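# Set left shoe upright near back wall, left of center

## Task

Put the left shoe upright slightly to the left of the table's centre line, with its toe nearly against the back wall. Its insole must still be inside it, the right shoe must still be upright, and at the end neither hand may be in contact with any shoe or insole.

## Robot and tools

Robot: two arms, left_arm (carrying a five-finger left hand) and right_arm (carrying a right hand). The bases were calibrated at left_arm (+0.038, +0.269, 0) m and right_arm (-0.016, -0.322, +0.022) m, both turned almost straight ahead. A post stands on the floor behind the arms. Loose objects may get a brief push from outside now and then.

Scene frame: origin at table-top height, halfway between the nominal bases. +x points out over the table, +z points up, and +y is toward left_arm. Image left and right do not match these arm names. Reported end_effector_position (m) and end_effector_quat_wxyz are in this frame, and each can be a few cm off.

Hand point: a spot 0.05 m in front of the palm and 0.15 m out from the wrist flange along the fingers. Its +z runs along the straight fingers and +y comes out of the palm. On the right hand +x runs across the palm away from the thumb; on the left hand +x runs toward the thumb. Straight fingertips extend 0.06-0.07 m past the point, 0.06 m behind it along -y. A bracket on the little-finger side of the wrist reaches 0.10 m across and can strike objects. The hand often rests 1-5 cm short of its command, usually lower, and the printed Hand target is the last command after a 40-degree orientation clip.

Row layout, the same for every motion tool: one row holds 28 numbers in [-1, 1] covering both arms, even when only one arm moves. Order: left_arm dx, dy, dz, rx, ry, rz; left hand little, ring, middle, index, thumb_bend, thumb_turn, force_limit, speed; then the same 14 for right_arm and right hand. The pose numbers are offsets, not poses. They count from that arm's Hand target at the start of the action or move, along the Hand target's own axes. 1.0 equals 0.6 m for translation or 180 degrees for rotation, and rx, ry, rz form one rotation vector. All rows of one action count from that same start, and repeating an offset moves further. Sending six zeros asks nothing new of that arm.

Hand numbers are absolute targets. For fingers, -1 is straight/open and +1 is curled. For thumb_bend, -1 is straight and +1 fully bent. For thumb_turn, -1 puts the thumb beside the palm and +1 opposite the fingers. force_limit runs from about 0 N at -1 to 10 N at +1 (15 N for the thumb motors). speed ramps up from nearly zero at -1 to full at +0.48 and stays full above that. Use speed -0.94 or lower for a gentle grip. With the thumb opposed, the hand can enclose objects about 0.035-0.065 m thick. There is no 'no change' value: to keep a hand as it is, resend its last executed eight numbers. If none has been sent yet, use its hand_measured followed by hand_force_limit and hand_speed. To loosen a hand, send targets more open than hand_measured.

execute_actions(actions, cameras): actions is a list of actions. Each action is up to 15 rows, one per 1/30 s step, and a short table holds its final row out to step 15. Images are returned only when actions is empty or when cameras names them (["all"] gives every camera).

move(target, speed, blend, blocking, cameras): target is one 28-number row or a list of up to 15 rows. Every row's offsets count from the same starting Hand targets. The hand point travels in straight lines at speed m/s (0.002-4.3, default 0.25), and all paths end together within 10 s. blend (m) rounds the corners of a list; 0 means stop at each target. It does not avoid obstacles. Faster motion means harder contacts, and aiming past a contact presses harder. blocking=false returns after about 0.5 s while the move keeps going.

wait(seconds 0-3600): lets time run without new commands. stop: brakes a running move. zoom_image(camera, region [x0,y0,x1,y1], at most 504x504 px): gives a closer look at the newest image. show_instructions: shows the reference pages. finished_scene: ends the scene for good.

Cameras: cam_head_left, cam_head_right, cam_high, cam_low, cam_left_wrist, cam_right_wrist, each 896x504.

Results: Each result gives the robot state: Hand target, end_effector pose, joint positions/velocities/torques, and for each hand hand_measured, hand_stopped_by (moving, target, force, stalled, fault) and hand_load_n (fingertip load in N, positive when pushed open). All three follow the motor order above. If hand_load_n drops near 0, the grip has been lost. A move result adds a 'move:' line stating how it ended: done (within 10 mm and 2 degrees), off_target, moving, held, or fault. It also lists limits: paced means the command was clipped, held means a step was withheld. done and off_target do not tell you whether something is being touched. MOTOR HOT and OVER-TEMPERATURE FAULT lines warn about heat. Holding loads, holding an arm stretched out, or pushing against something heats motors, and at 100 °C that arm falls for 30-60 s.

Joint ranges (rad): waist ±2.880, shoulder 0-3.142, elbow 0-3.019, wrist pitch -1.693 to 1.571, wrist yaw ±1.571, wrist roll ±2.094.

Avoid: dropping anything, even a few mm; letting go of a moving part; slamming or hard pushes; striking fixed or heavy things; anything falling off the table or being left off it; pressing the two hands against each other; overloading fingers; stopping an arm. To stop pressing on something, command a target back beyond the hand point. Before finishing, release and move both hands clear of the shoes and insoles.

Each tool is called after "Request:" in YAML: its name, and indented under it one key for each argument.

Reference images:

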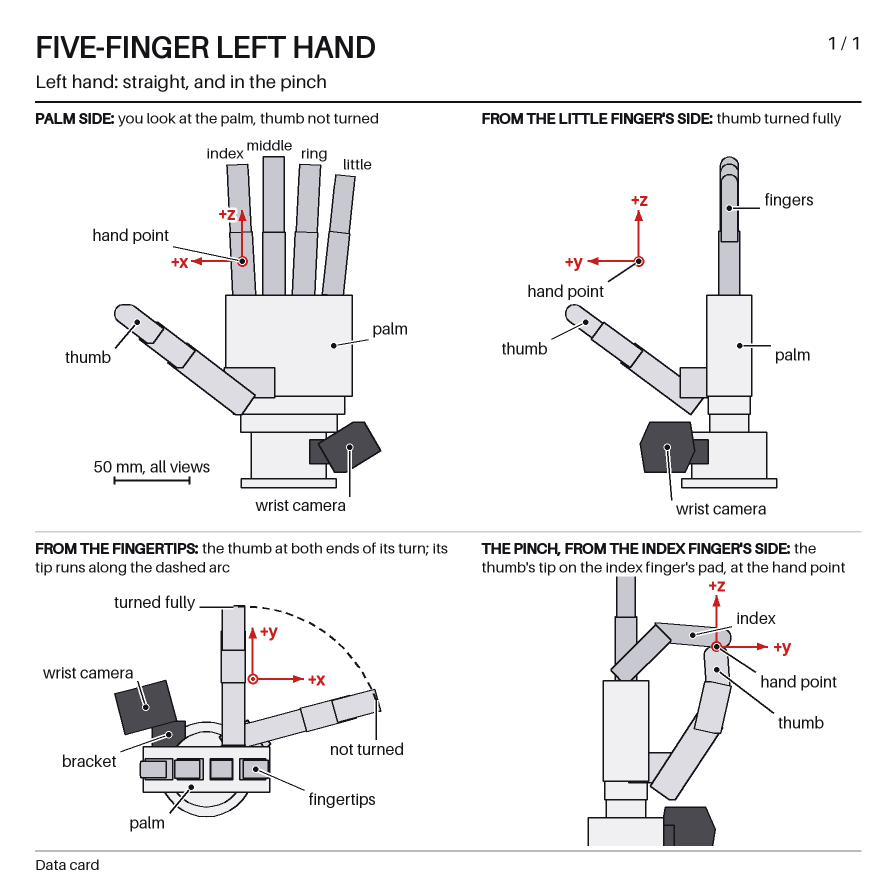

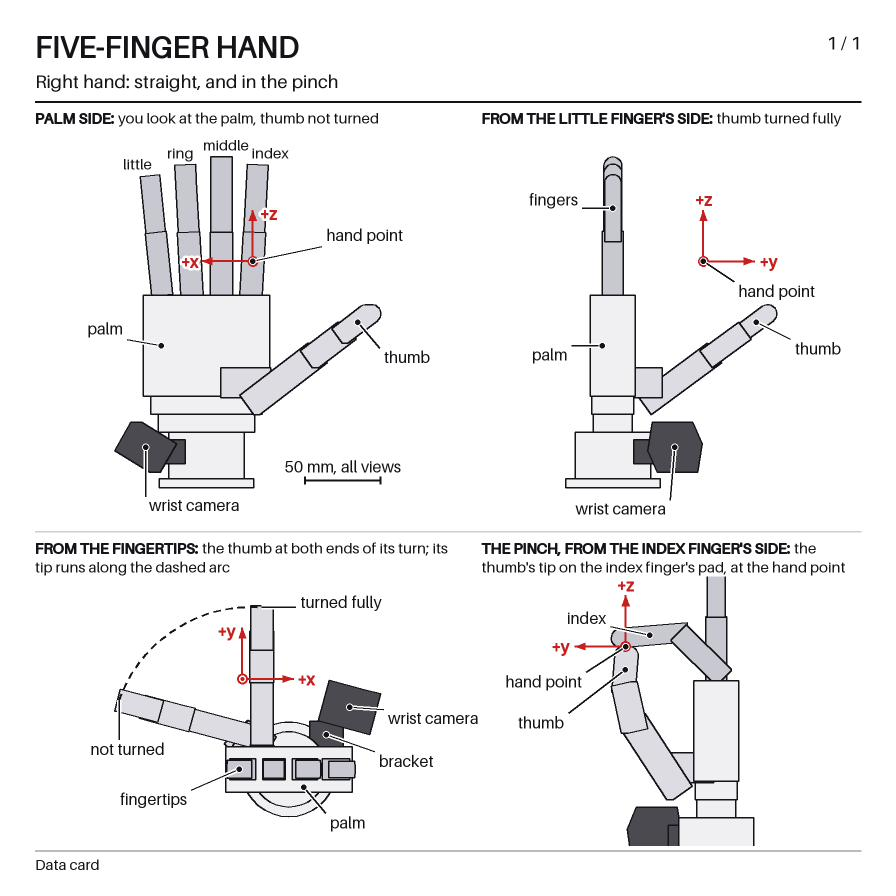

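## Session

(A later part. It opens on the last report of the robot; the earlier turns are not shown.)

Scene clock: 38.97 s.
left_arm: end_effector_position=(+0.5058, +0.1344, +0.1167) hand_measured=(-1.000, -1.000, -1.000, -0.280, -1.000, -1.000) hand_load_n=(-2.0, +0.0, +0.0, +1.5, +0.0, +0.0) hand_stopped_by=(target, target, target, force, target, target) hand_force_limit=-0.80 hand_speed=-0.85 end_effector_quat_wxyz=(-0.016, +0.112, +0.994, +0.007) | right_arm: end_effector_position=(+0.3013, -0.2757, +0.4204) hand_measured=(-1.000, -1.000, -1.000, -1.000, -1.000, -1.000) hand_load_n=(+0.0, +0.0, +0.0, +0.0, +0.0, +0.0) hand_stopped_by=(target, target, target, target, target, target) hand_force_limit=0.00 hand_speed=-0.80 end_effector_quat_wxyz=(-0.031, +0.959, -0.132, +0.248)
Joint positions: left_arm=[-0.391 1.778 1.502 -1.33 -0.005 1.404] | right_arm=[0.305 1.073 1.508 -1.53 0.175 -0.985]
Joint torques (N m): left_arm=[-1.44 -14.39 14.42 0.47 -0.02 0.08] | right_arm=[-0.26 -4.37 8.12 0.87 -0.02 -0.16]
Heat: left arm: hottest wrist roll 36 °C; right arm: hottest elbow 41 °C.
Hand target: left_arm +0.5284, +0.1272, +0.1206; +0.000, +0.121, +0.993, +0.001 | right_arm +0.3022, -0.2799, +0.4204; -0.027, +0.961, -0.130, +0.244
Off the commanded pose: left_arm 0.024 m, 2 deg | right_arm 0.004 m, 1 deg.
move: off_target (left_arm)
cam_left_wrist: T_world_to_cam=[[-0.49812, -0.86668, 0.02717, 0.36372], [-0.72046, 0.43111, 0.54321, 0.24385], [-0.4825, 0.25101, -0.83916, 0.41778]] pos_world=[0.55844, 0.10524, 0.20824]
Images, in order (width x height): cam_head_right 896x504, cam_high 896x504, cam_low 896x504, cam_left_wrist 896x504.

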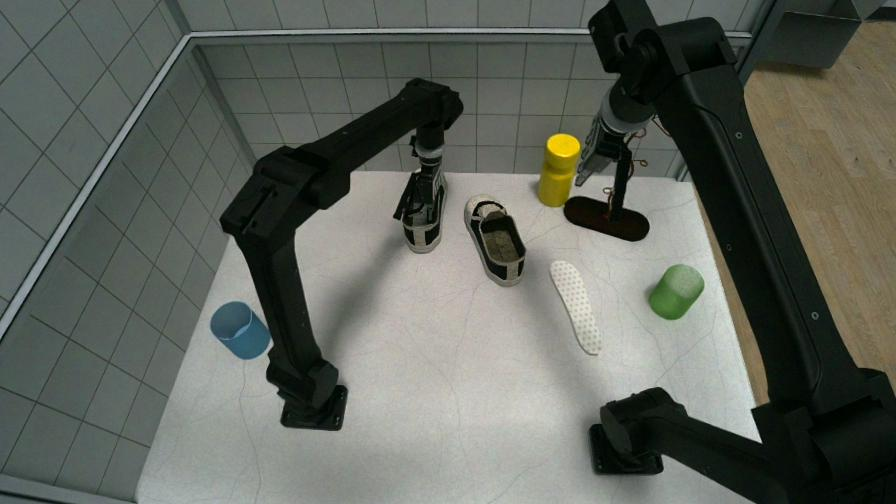

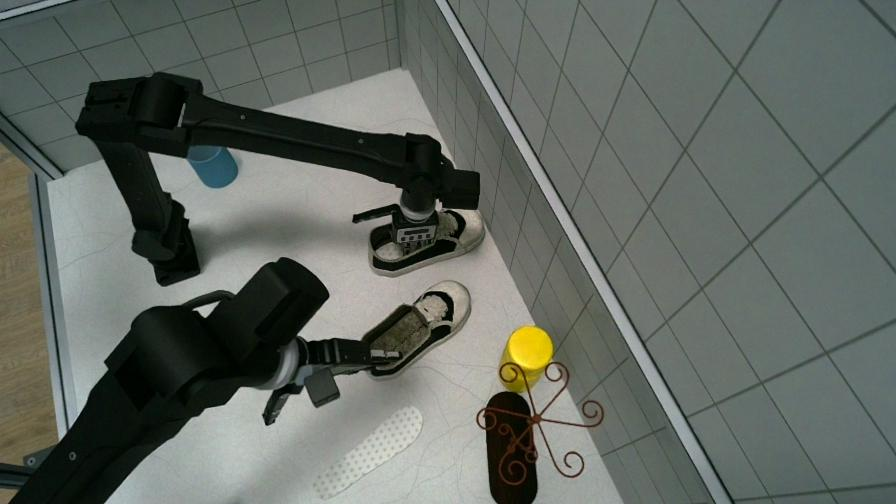

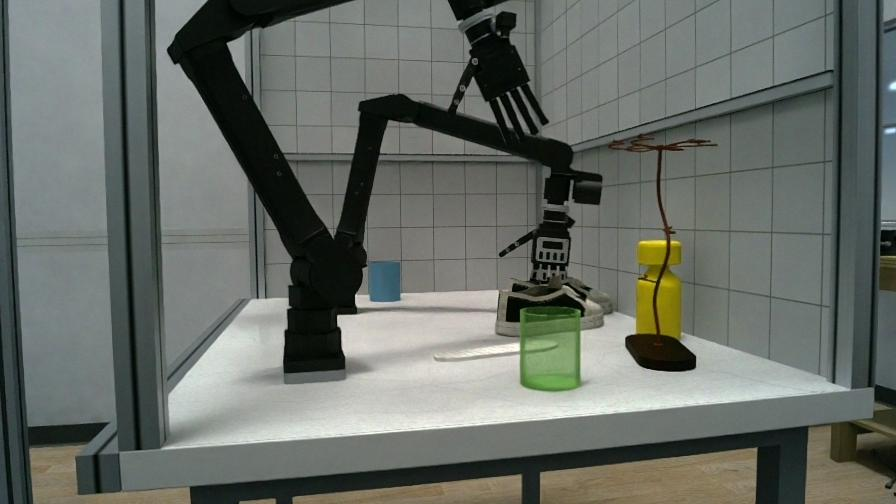

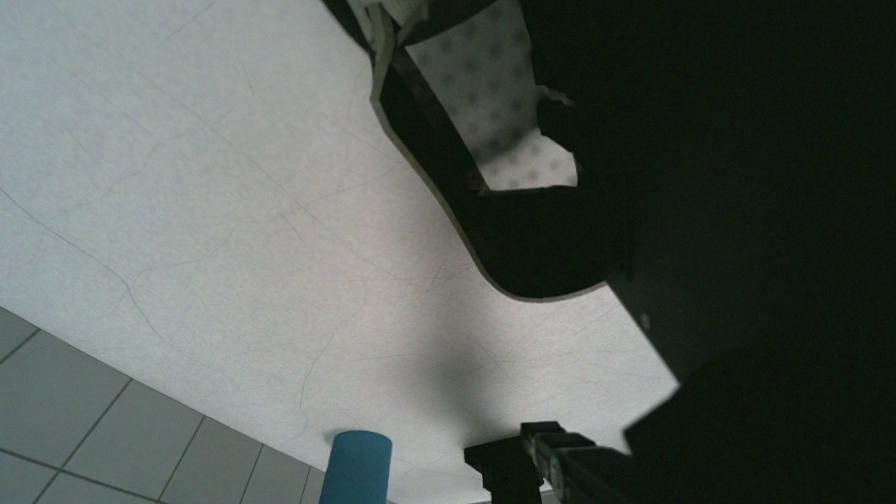

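Request:
move:
  target:
    - [0.0392,0.0028,-0.005,0,0,0,-1,-1,-1,-1,-1,-1,-0.8,-0.7,0,0,0,0,0,0,-1,-1,-1,-1,-1,-1,0,-0.8]
    - [0.0907,0.0305,-0.005,0,0,0,-1,-1,-1,-1,-1,-1,-0.8,-0.7,0,0,0,0,0,0,-1,-1,-1,-1,-1,-1,0,-0.8]
  speed: 0.04
  cameras: ["cam_high","cam_low","cam_head_right","cam_left_wrist"]

Request:
zoom_image:
  camera: "cam_high"
  region: [350, 160, 540, 310]

Request:
zoom_image:
  camera: "cam_head_right"
  region: [370, 130, 540, 300]

Scene clock: 42.17 s.
left_arm: end_effector_position=(+0.4796, +0.1527, +0.1261) hand_measured=(-1.000, -1.000, -1.000, -1.000, -1.000, -1.000) hand_load_n=(+0.0, +0.0, +0.0, +0.0, +0.0, +0.0) hand_stopped_by=(target, target, target, target, target, target) hand_force_limit=-0.80 hand_speed=-0.70 end_effector_quat_wxyz=(+0.000, +0.120, +0.993, +0.002) | right_arm: end_effector_position=(+0.3013, -0.2757, +0.4204) hand_measured=(-1.000, -1.000, -1.000, -1.000, -1.000, -1.000) hand_load_n=(+0.0, +0.0, +0.0, +0.0, +0.0, +0.0) hand_stopped_by=(target, target, target, target, target, target) hand_force_limit=0.00 hand_speed=-0.80 end_effector_quat_wxyz=(-0.031, +0.959, -0.132, +0.248)
Joint positions: left_arm=[-0.378 1.668 1.384 -1.289 -0.004 1.433] | right_arm=[0.305 1.073 1.508 -1.53 0.175 -0.985]
Joint torques (N m): left_arm=[-0.38 -14.86 8.58 0.43 0.01 0.01] | right_arm=[-0.21 -4.42 8.13 0.88 -0.02 -0.16]
Heat: left arm: hottest wrist roll 36 °C; right arm: hottest elbow 41 °C.
Hand target: left_arm +0.4800, +0.1579, +0.1236; +0.000, +0.121, +0.993, +0.000 | right_arm +0.3022, -0.2799, +0.4204; -0.027, +0.961, -0.130, +0.244
Off the commanded pose: left_arm 0.006 m, 0 deg | right_arm 0.004 m, 1 deg.
move: done
cam_left_wrist: T_world_to_cam=[[-0.51266, -0.85827, 0.02357, 0.37243], [-0.7296, 0.44994, 0.51501, 0.21713], [-0.45262, 0.24683, -0.85686, 0.39708]] pos_world=[0.52907, 0.12393, 0.21964]
Images, in order (width x height): cam_head_right 896x504, cam_high 896x504, cam_low 896x504, cam_left_wrist 896x504.

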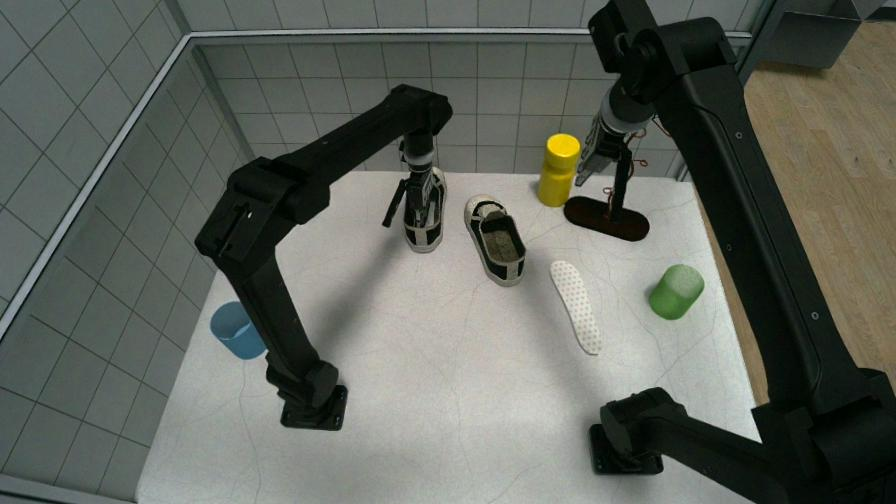

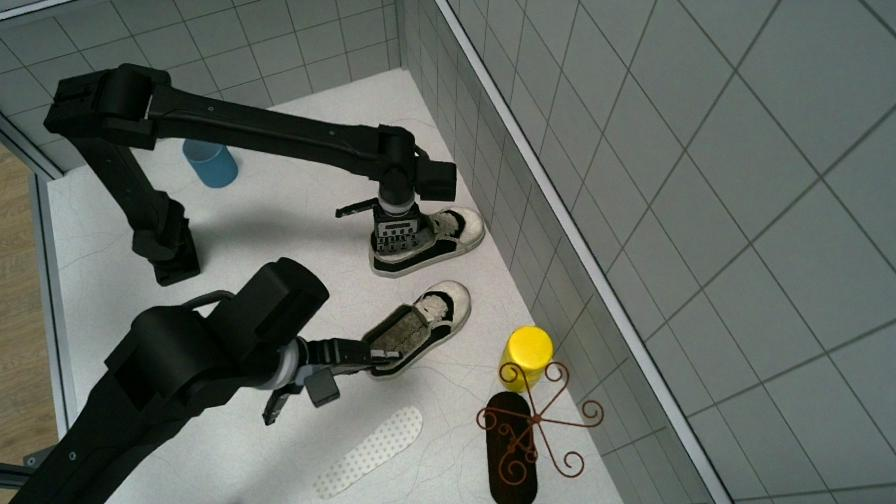

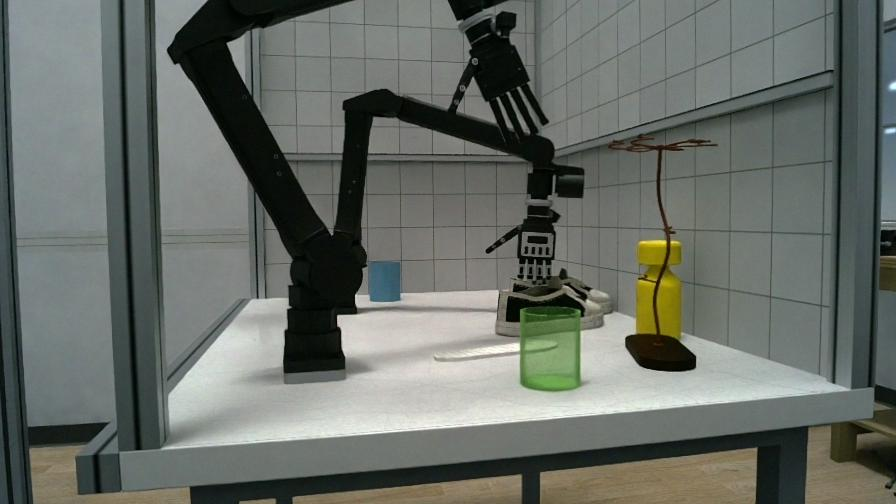

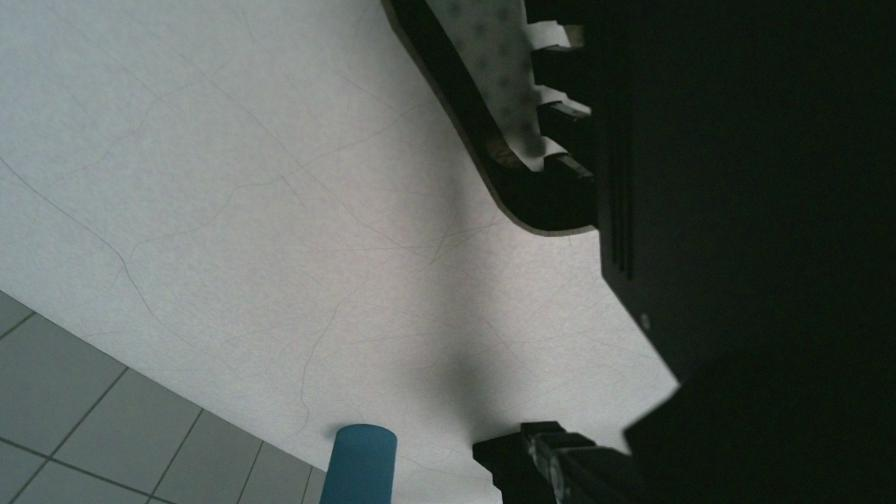

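Scaled by 2.653 from the camera's image (finer frame: 1280x720).

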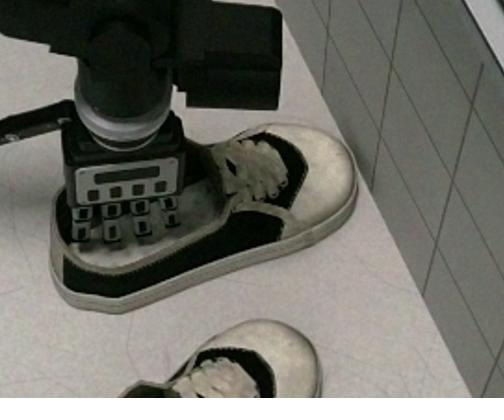

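Scaled by 2.965 from the camera's image (finer frame: 1280x720).

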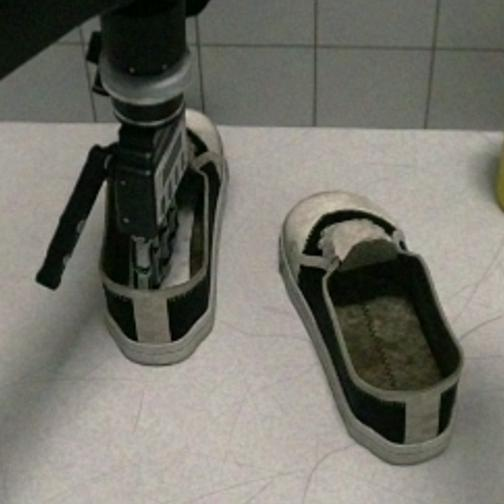

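Request:
move:
  target:
    - [-0.013,0.003,-0.083,0,0,0,-1,-1,-1,-1,-1,-1,-0.8,-0.7,0,0,0,0,0,0,-1,-1,-1,-1,-1,-1,0,-0.8]
    - [0,0,-0.2,0,0,0,-1,-1,-1,-1,-1,-1,-0.8,-0.7,0,0,0,0,0,0,-1,-1,-1,-1,-1,-1,0,-0.8]
    - [0.182,0.041,-0.25,0,0,0,-1,-1,-1,-1,-1,-1,-0.8,-0.7,0,0,0,0,0,0,-1,-1,-1,-1,-1,-1,0,-0.8]
  speed: [0.06,0.12,0.2]
  blend: [0.01,0.02,0]
  cameras: ["all"]

Request:
zoom_image:
  camera: "cam_high"
  region: [350, 160, 540, 350]

Request:
zoom_image:
  camera: "cam_head_right"
  region: [370, 130, 620, 380]

Scene clock: 45.10 s.
left_arm: end_effector_position=(+0.3809, +0.2037, +0.2807) hand_measured=(-1.000, -1.000, -1.000, -1.000, -1.000, -1.000) hand_load_n=(+0.0, +0.0, +0.0, +0.0, +0.0, +0.0) hand_stopped_by=(target, target, target, target, target, target) hand_force_limit=-0.80 hand_speed=-0.70 end_effector_quat_wxyz=(+0.014, +0.120, +0.993, -0.002) | right_arm: end_effector_position=(+0.3013, -0.2757, +0.4204) hand_measured=(-1.000, -1.000, -1.000, -1.000, -1.000, -1.000) hand_load_n=(+0.0, +0.0, +0.0, +0.0, +0.5, +0.0) hand_stopped_by=(target, target, target, target, target, target) hand_force_limit=0.00 hand_speed=-0.80 end_effector_quat_wxyz=(-0.031, +0.959, -0.132, +0.248)
Joint positions: left_arm=[-0.349 1.322 1.415 -1.636 -0.003 1.461] | right_arm=[0.305 1.073 1.508 -1.53 0.175 -0.985]
Joint torques (N m): left_arm=[-0.79 -9.76 9.24 -0.08 0 0.02] | right_arm=[-0.21 -4.37 8.12 0.87 -0.01 -0.17]
Heat: left arm: hottest wrist roll 36 °C; right arm: hottest elbow 41 °C.
Hand target: left_arm +0.3799, +0.2080, +0.2735; +0.000, +0.121, +0.993, +0.000 | right_arm +0.3022, -0.2799, +0.4204; -0.027, +0.961, -0.130, +0.244
Off the commanded pose: left_arm 0.008 m, 2 deg | right_arm 0.004 m, 1 deg.
move: done
cam_left_wrist: T_world_to_cam=[[-0.51325, -0.85803, 0.01863, 0.36348], [-0.74313, 0.45517, 0.49049, 0.05348], [-0.42934, 0.2379, -0.87125, 0.46927]] pos_world=[0.42778, 0.17589, 0.37585]
cam_right_wrist: T_world_to_cam=[[-0.00249, -0.99999, -0.00261, -0.27065], [-0.99979, 0.00244, 0.02019, 0.29435], [-0.02018, 0.00266, -0.99979, 0.54233]] pos_world=[0.30456, -0.27281, 0.53557]

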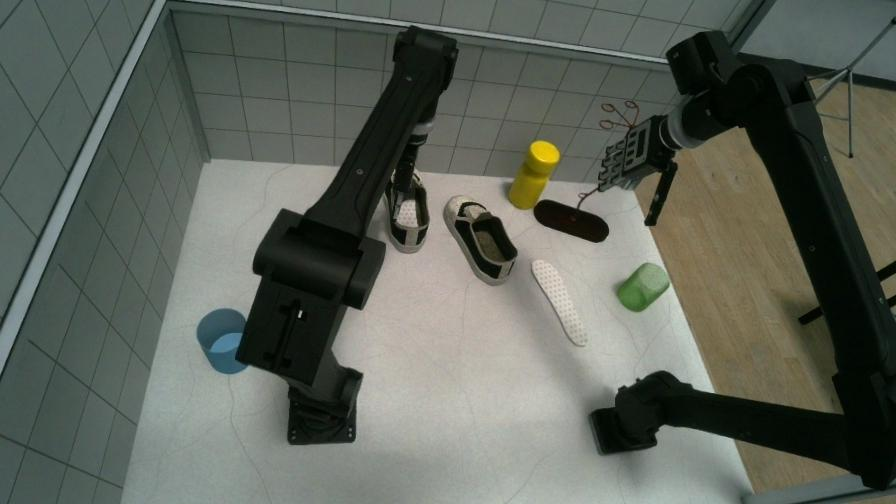

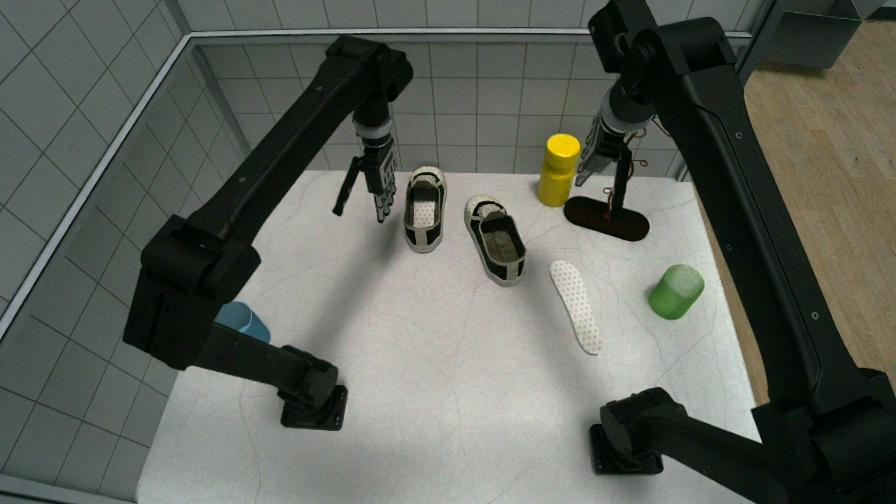

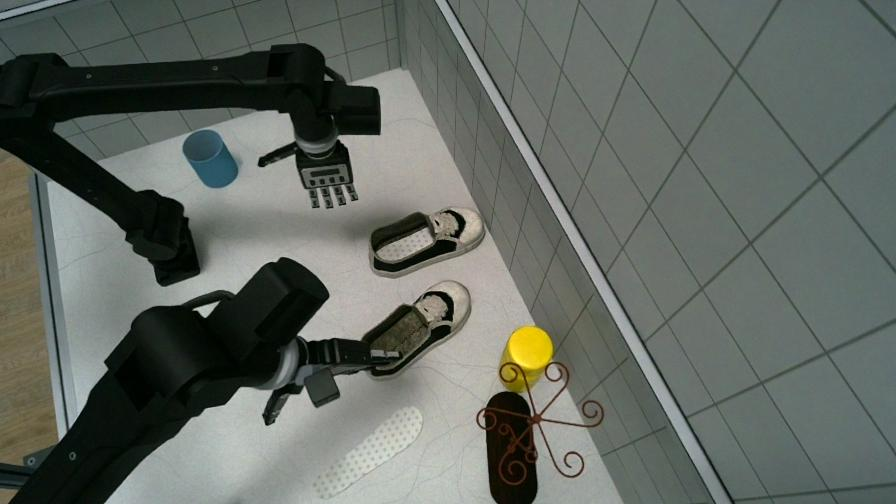

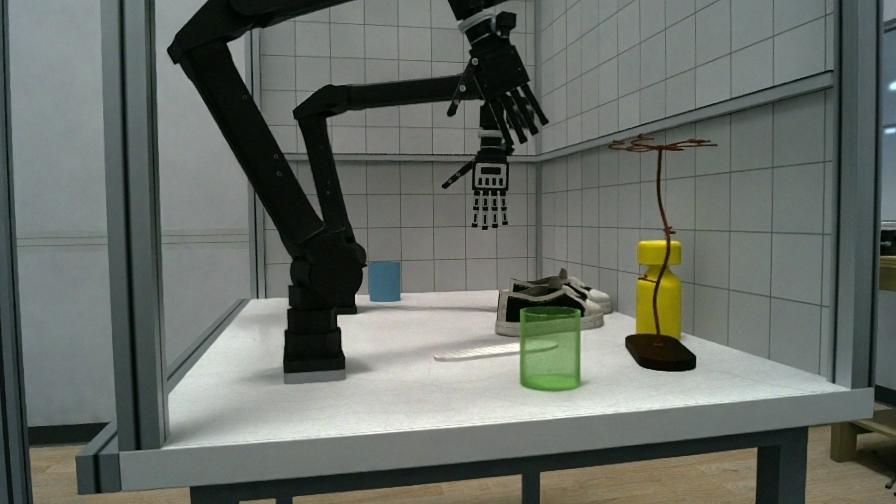

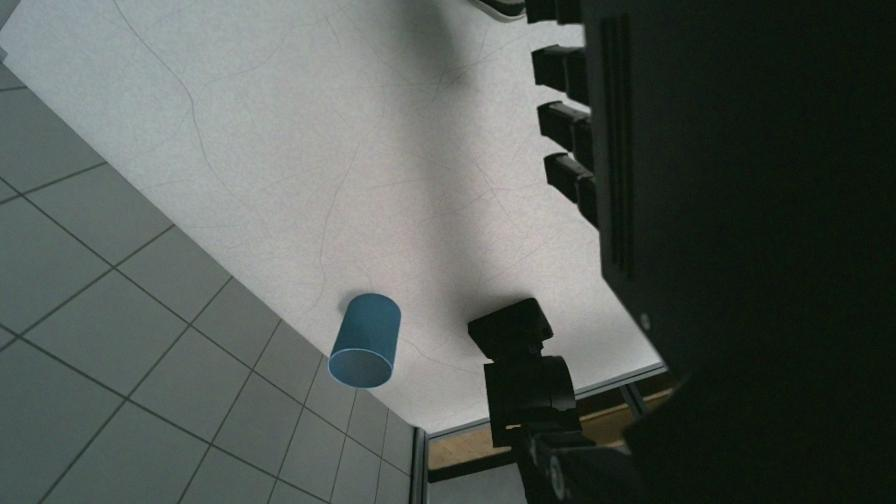

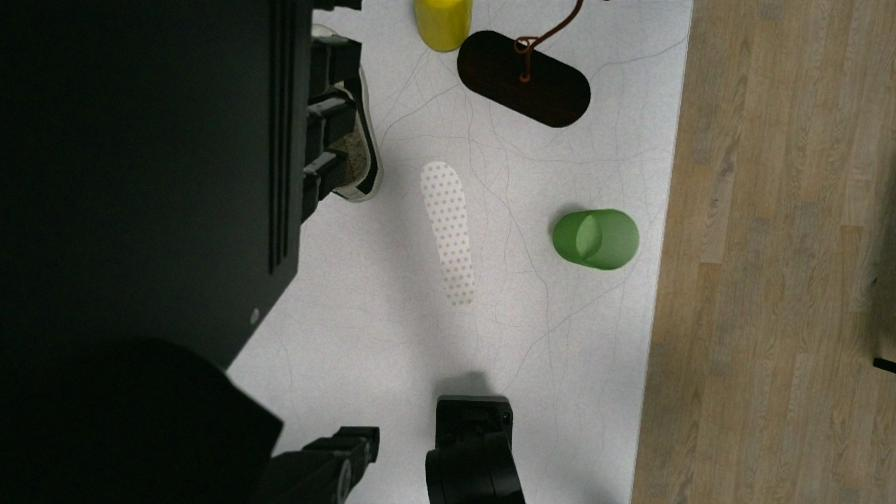

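Scaled by 2.653 from the camera's image (finer frame: 1280x720).

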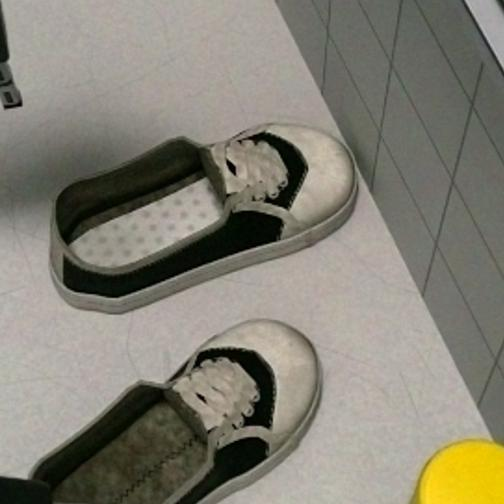

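Scaled by 2.016 from the camera's image (finer frame: 1280x720).

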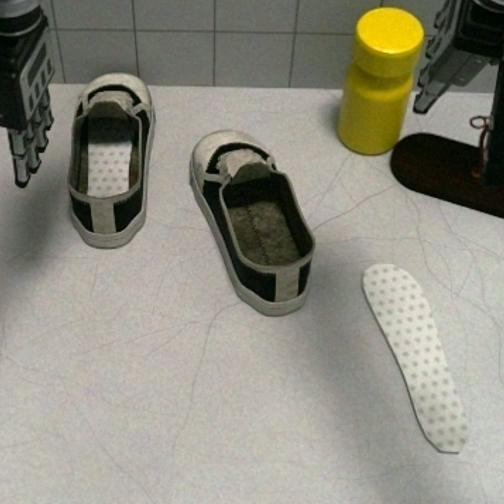

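Request:
zoom_image:
  camera: "cam_head_right"
  region: [395, 155, 535, 295]

Request:
zoom_image:
  camera: "cam_high"
  region: [340, 190, 500, 390]

Scaled by 3.600 from the camera's image (finer frame: 1280x720).

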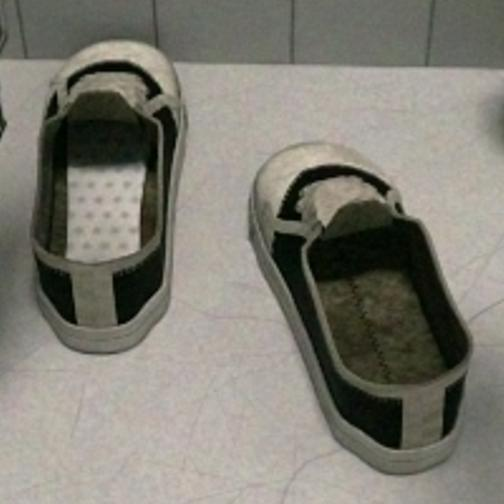

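Scaled by 2.520 from the camera's image (finer frame: 1280x720).

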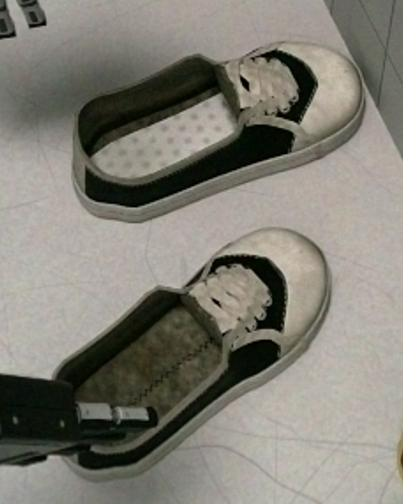

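Request:
finished_scene:
  scene: 1

The scene is finished: the task was done.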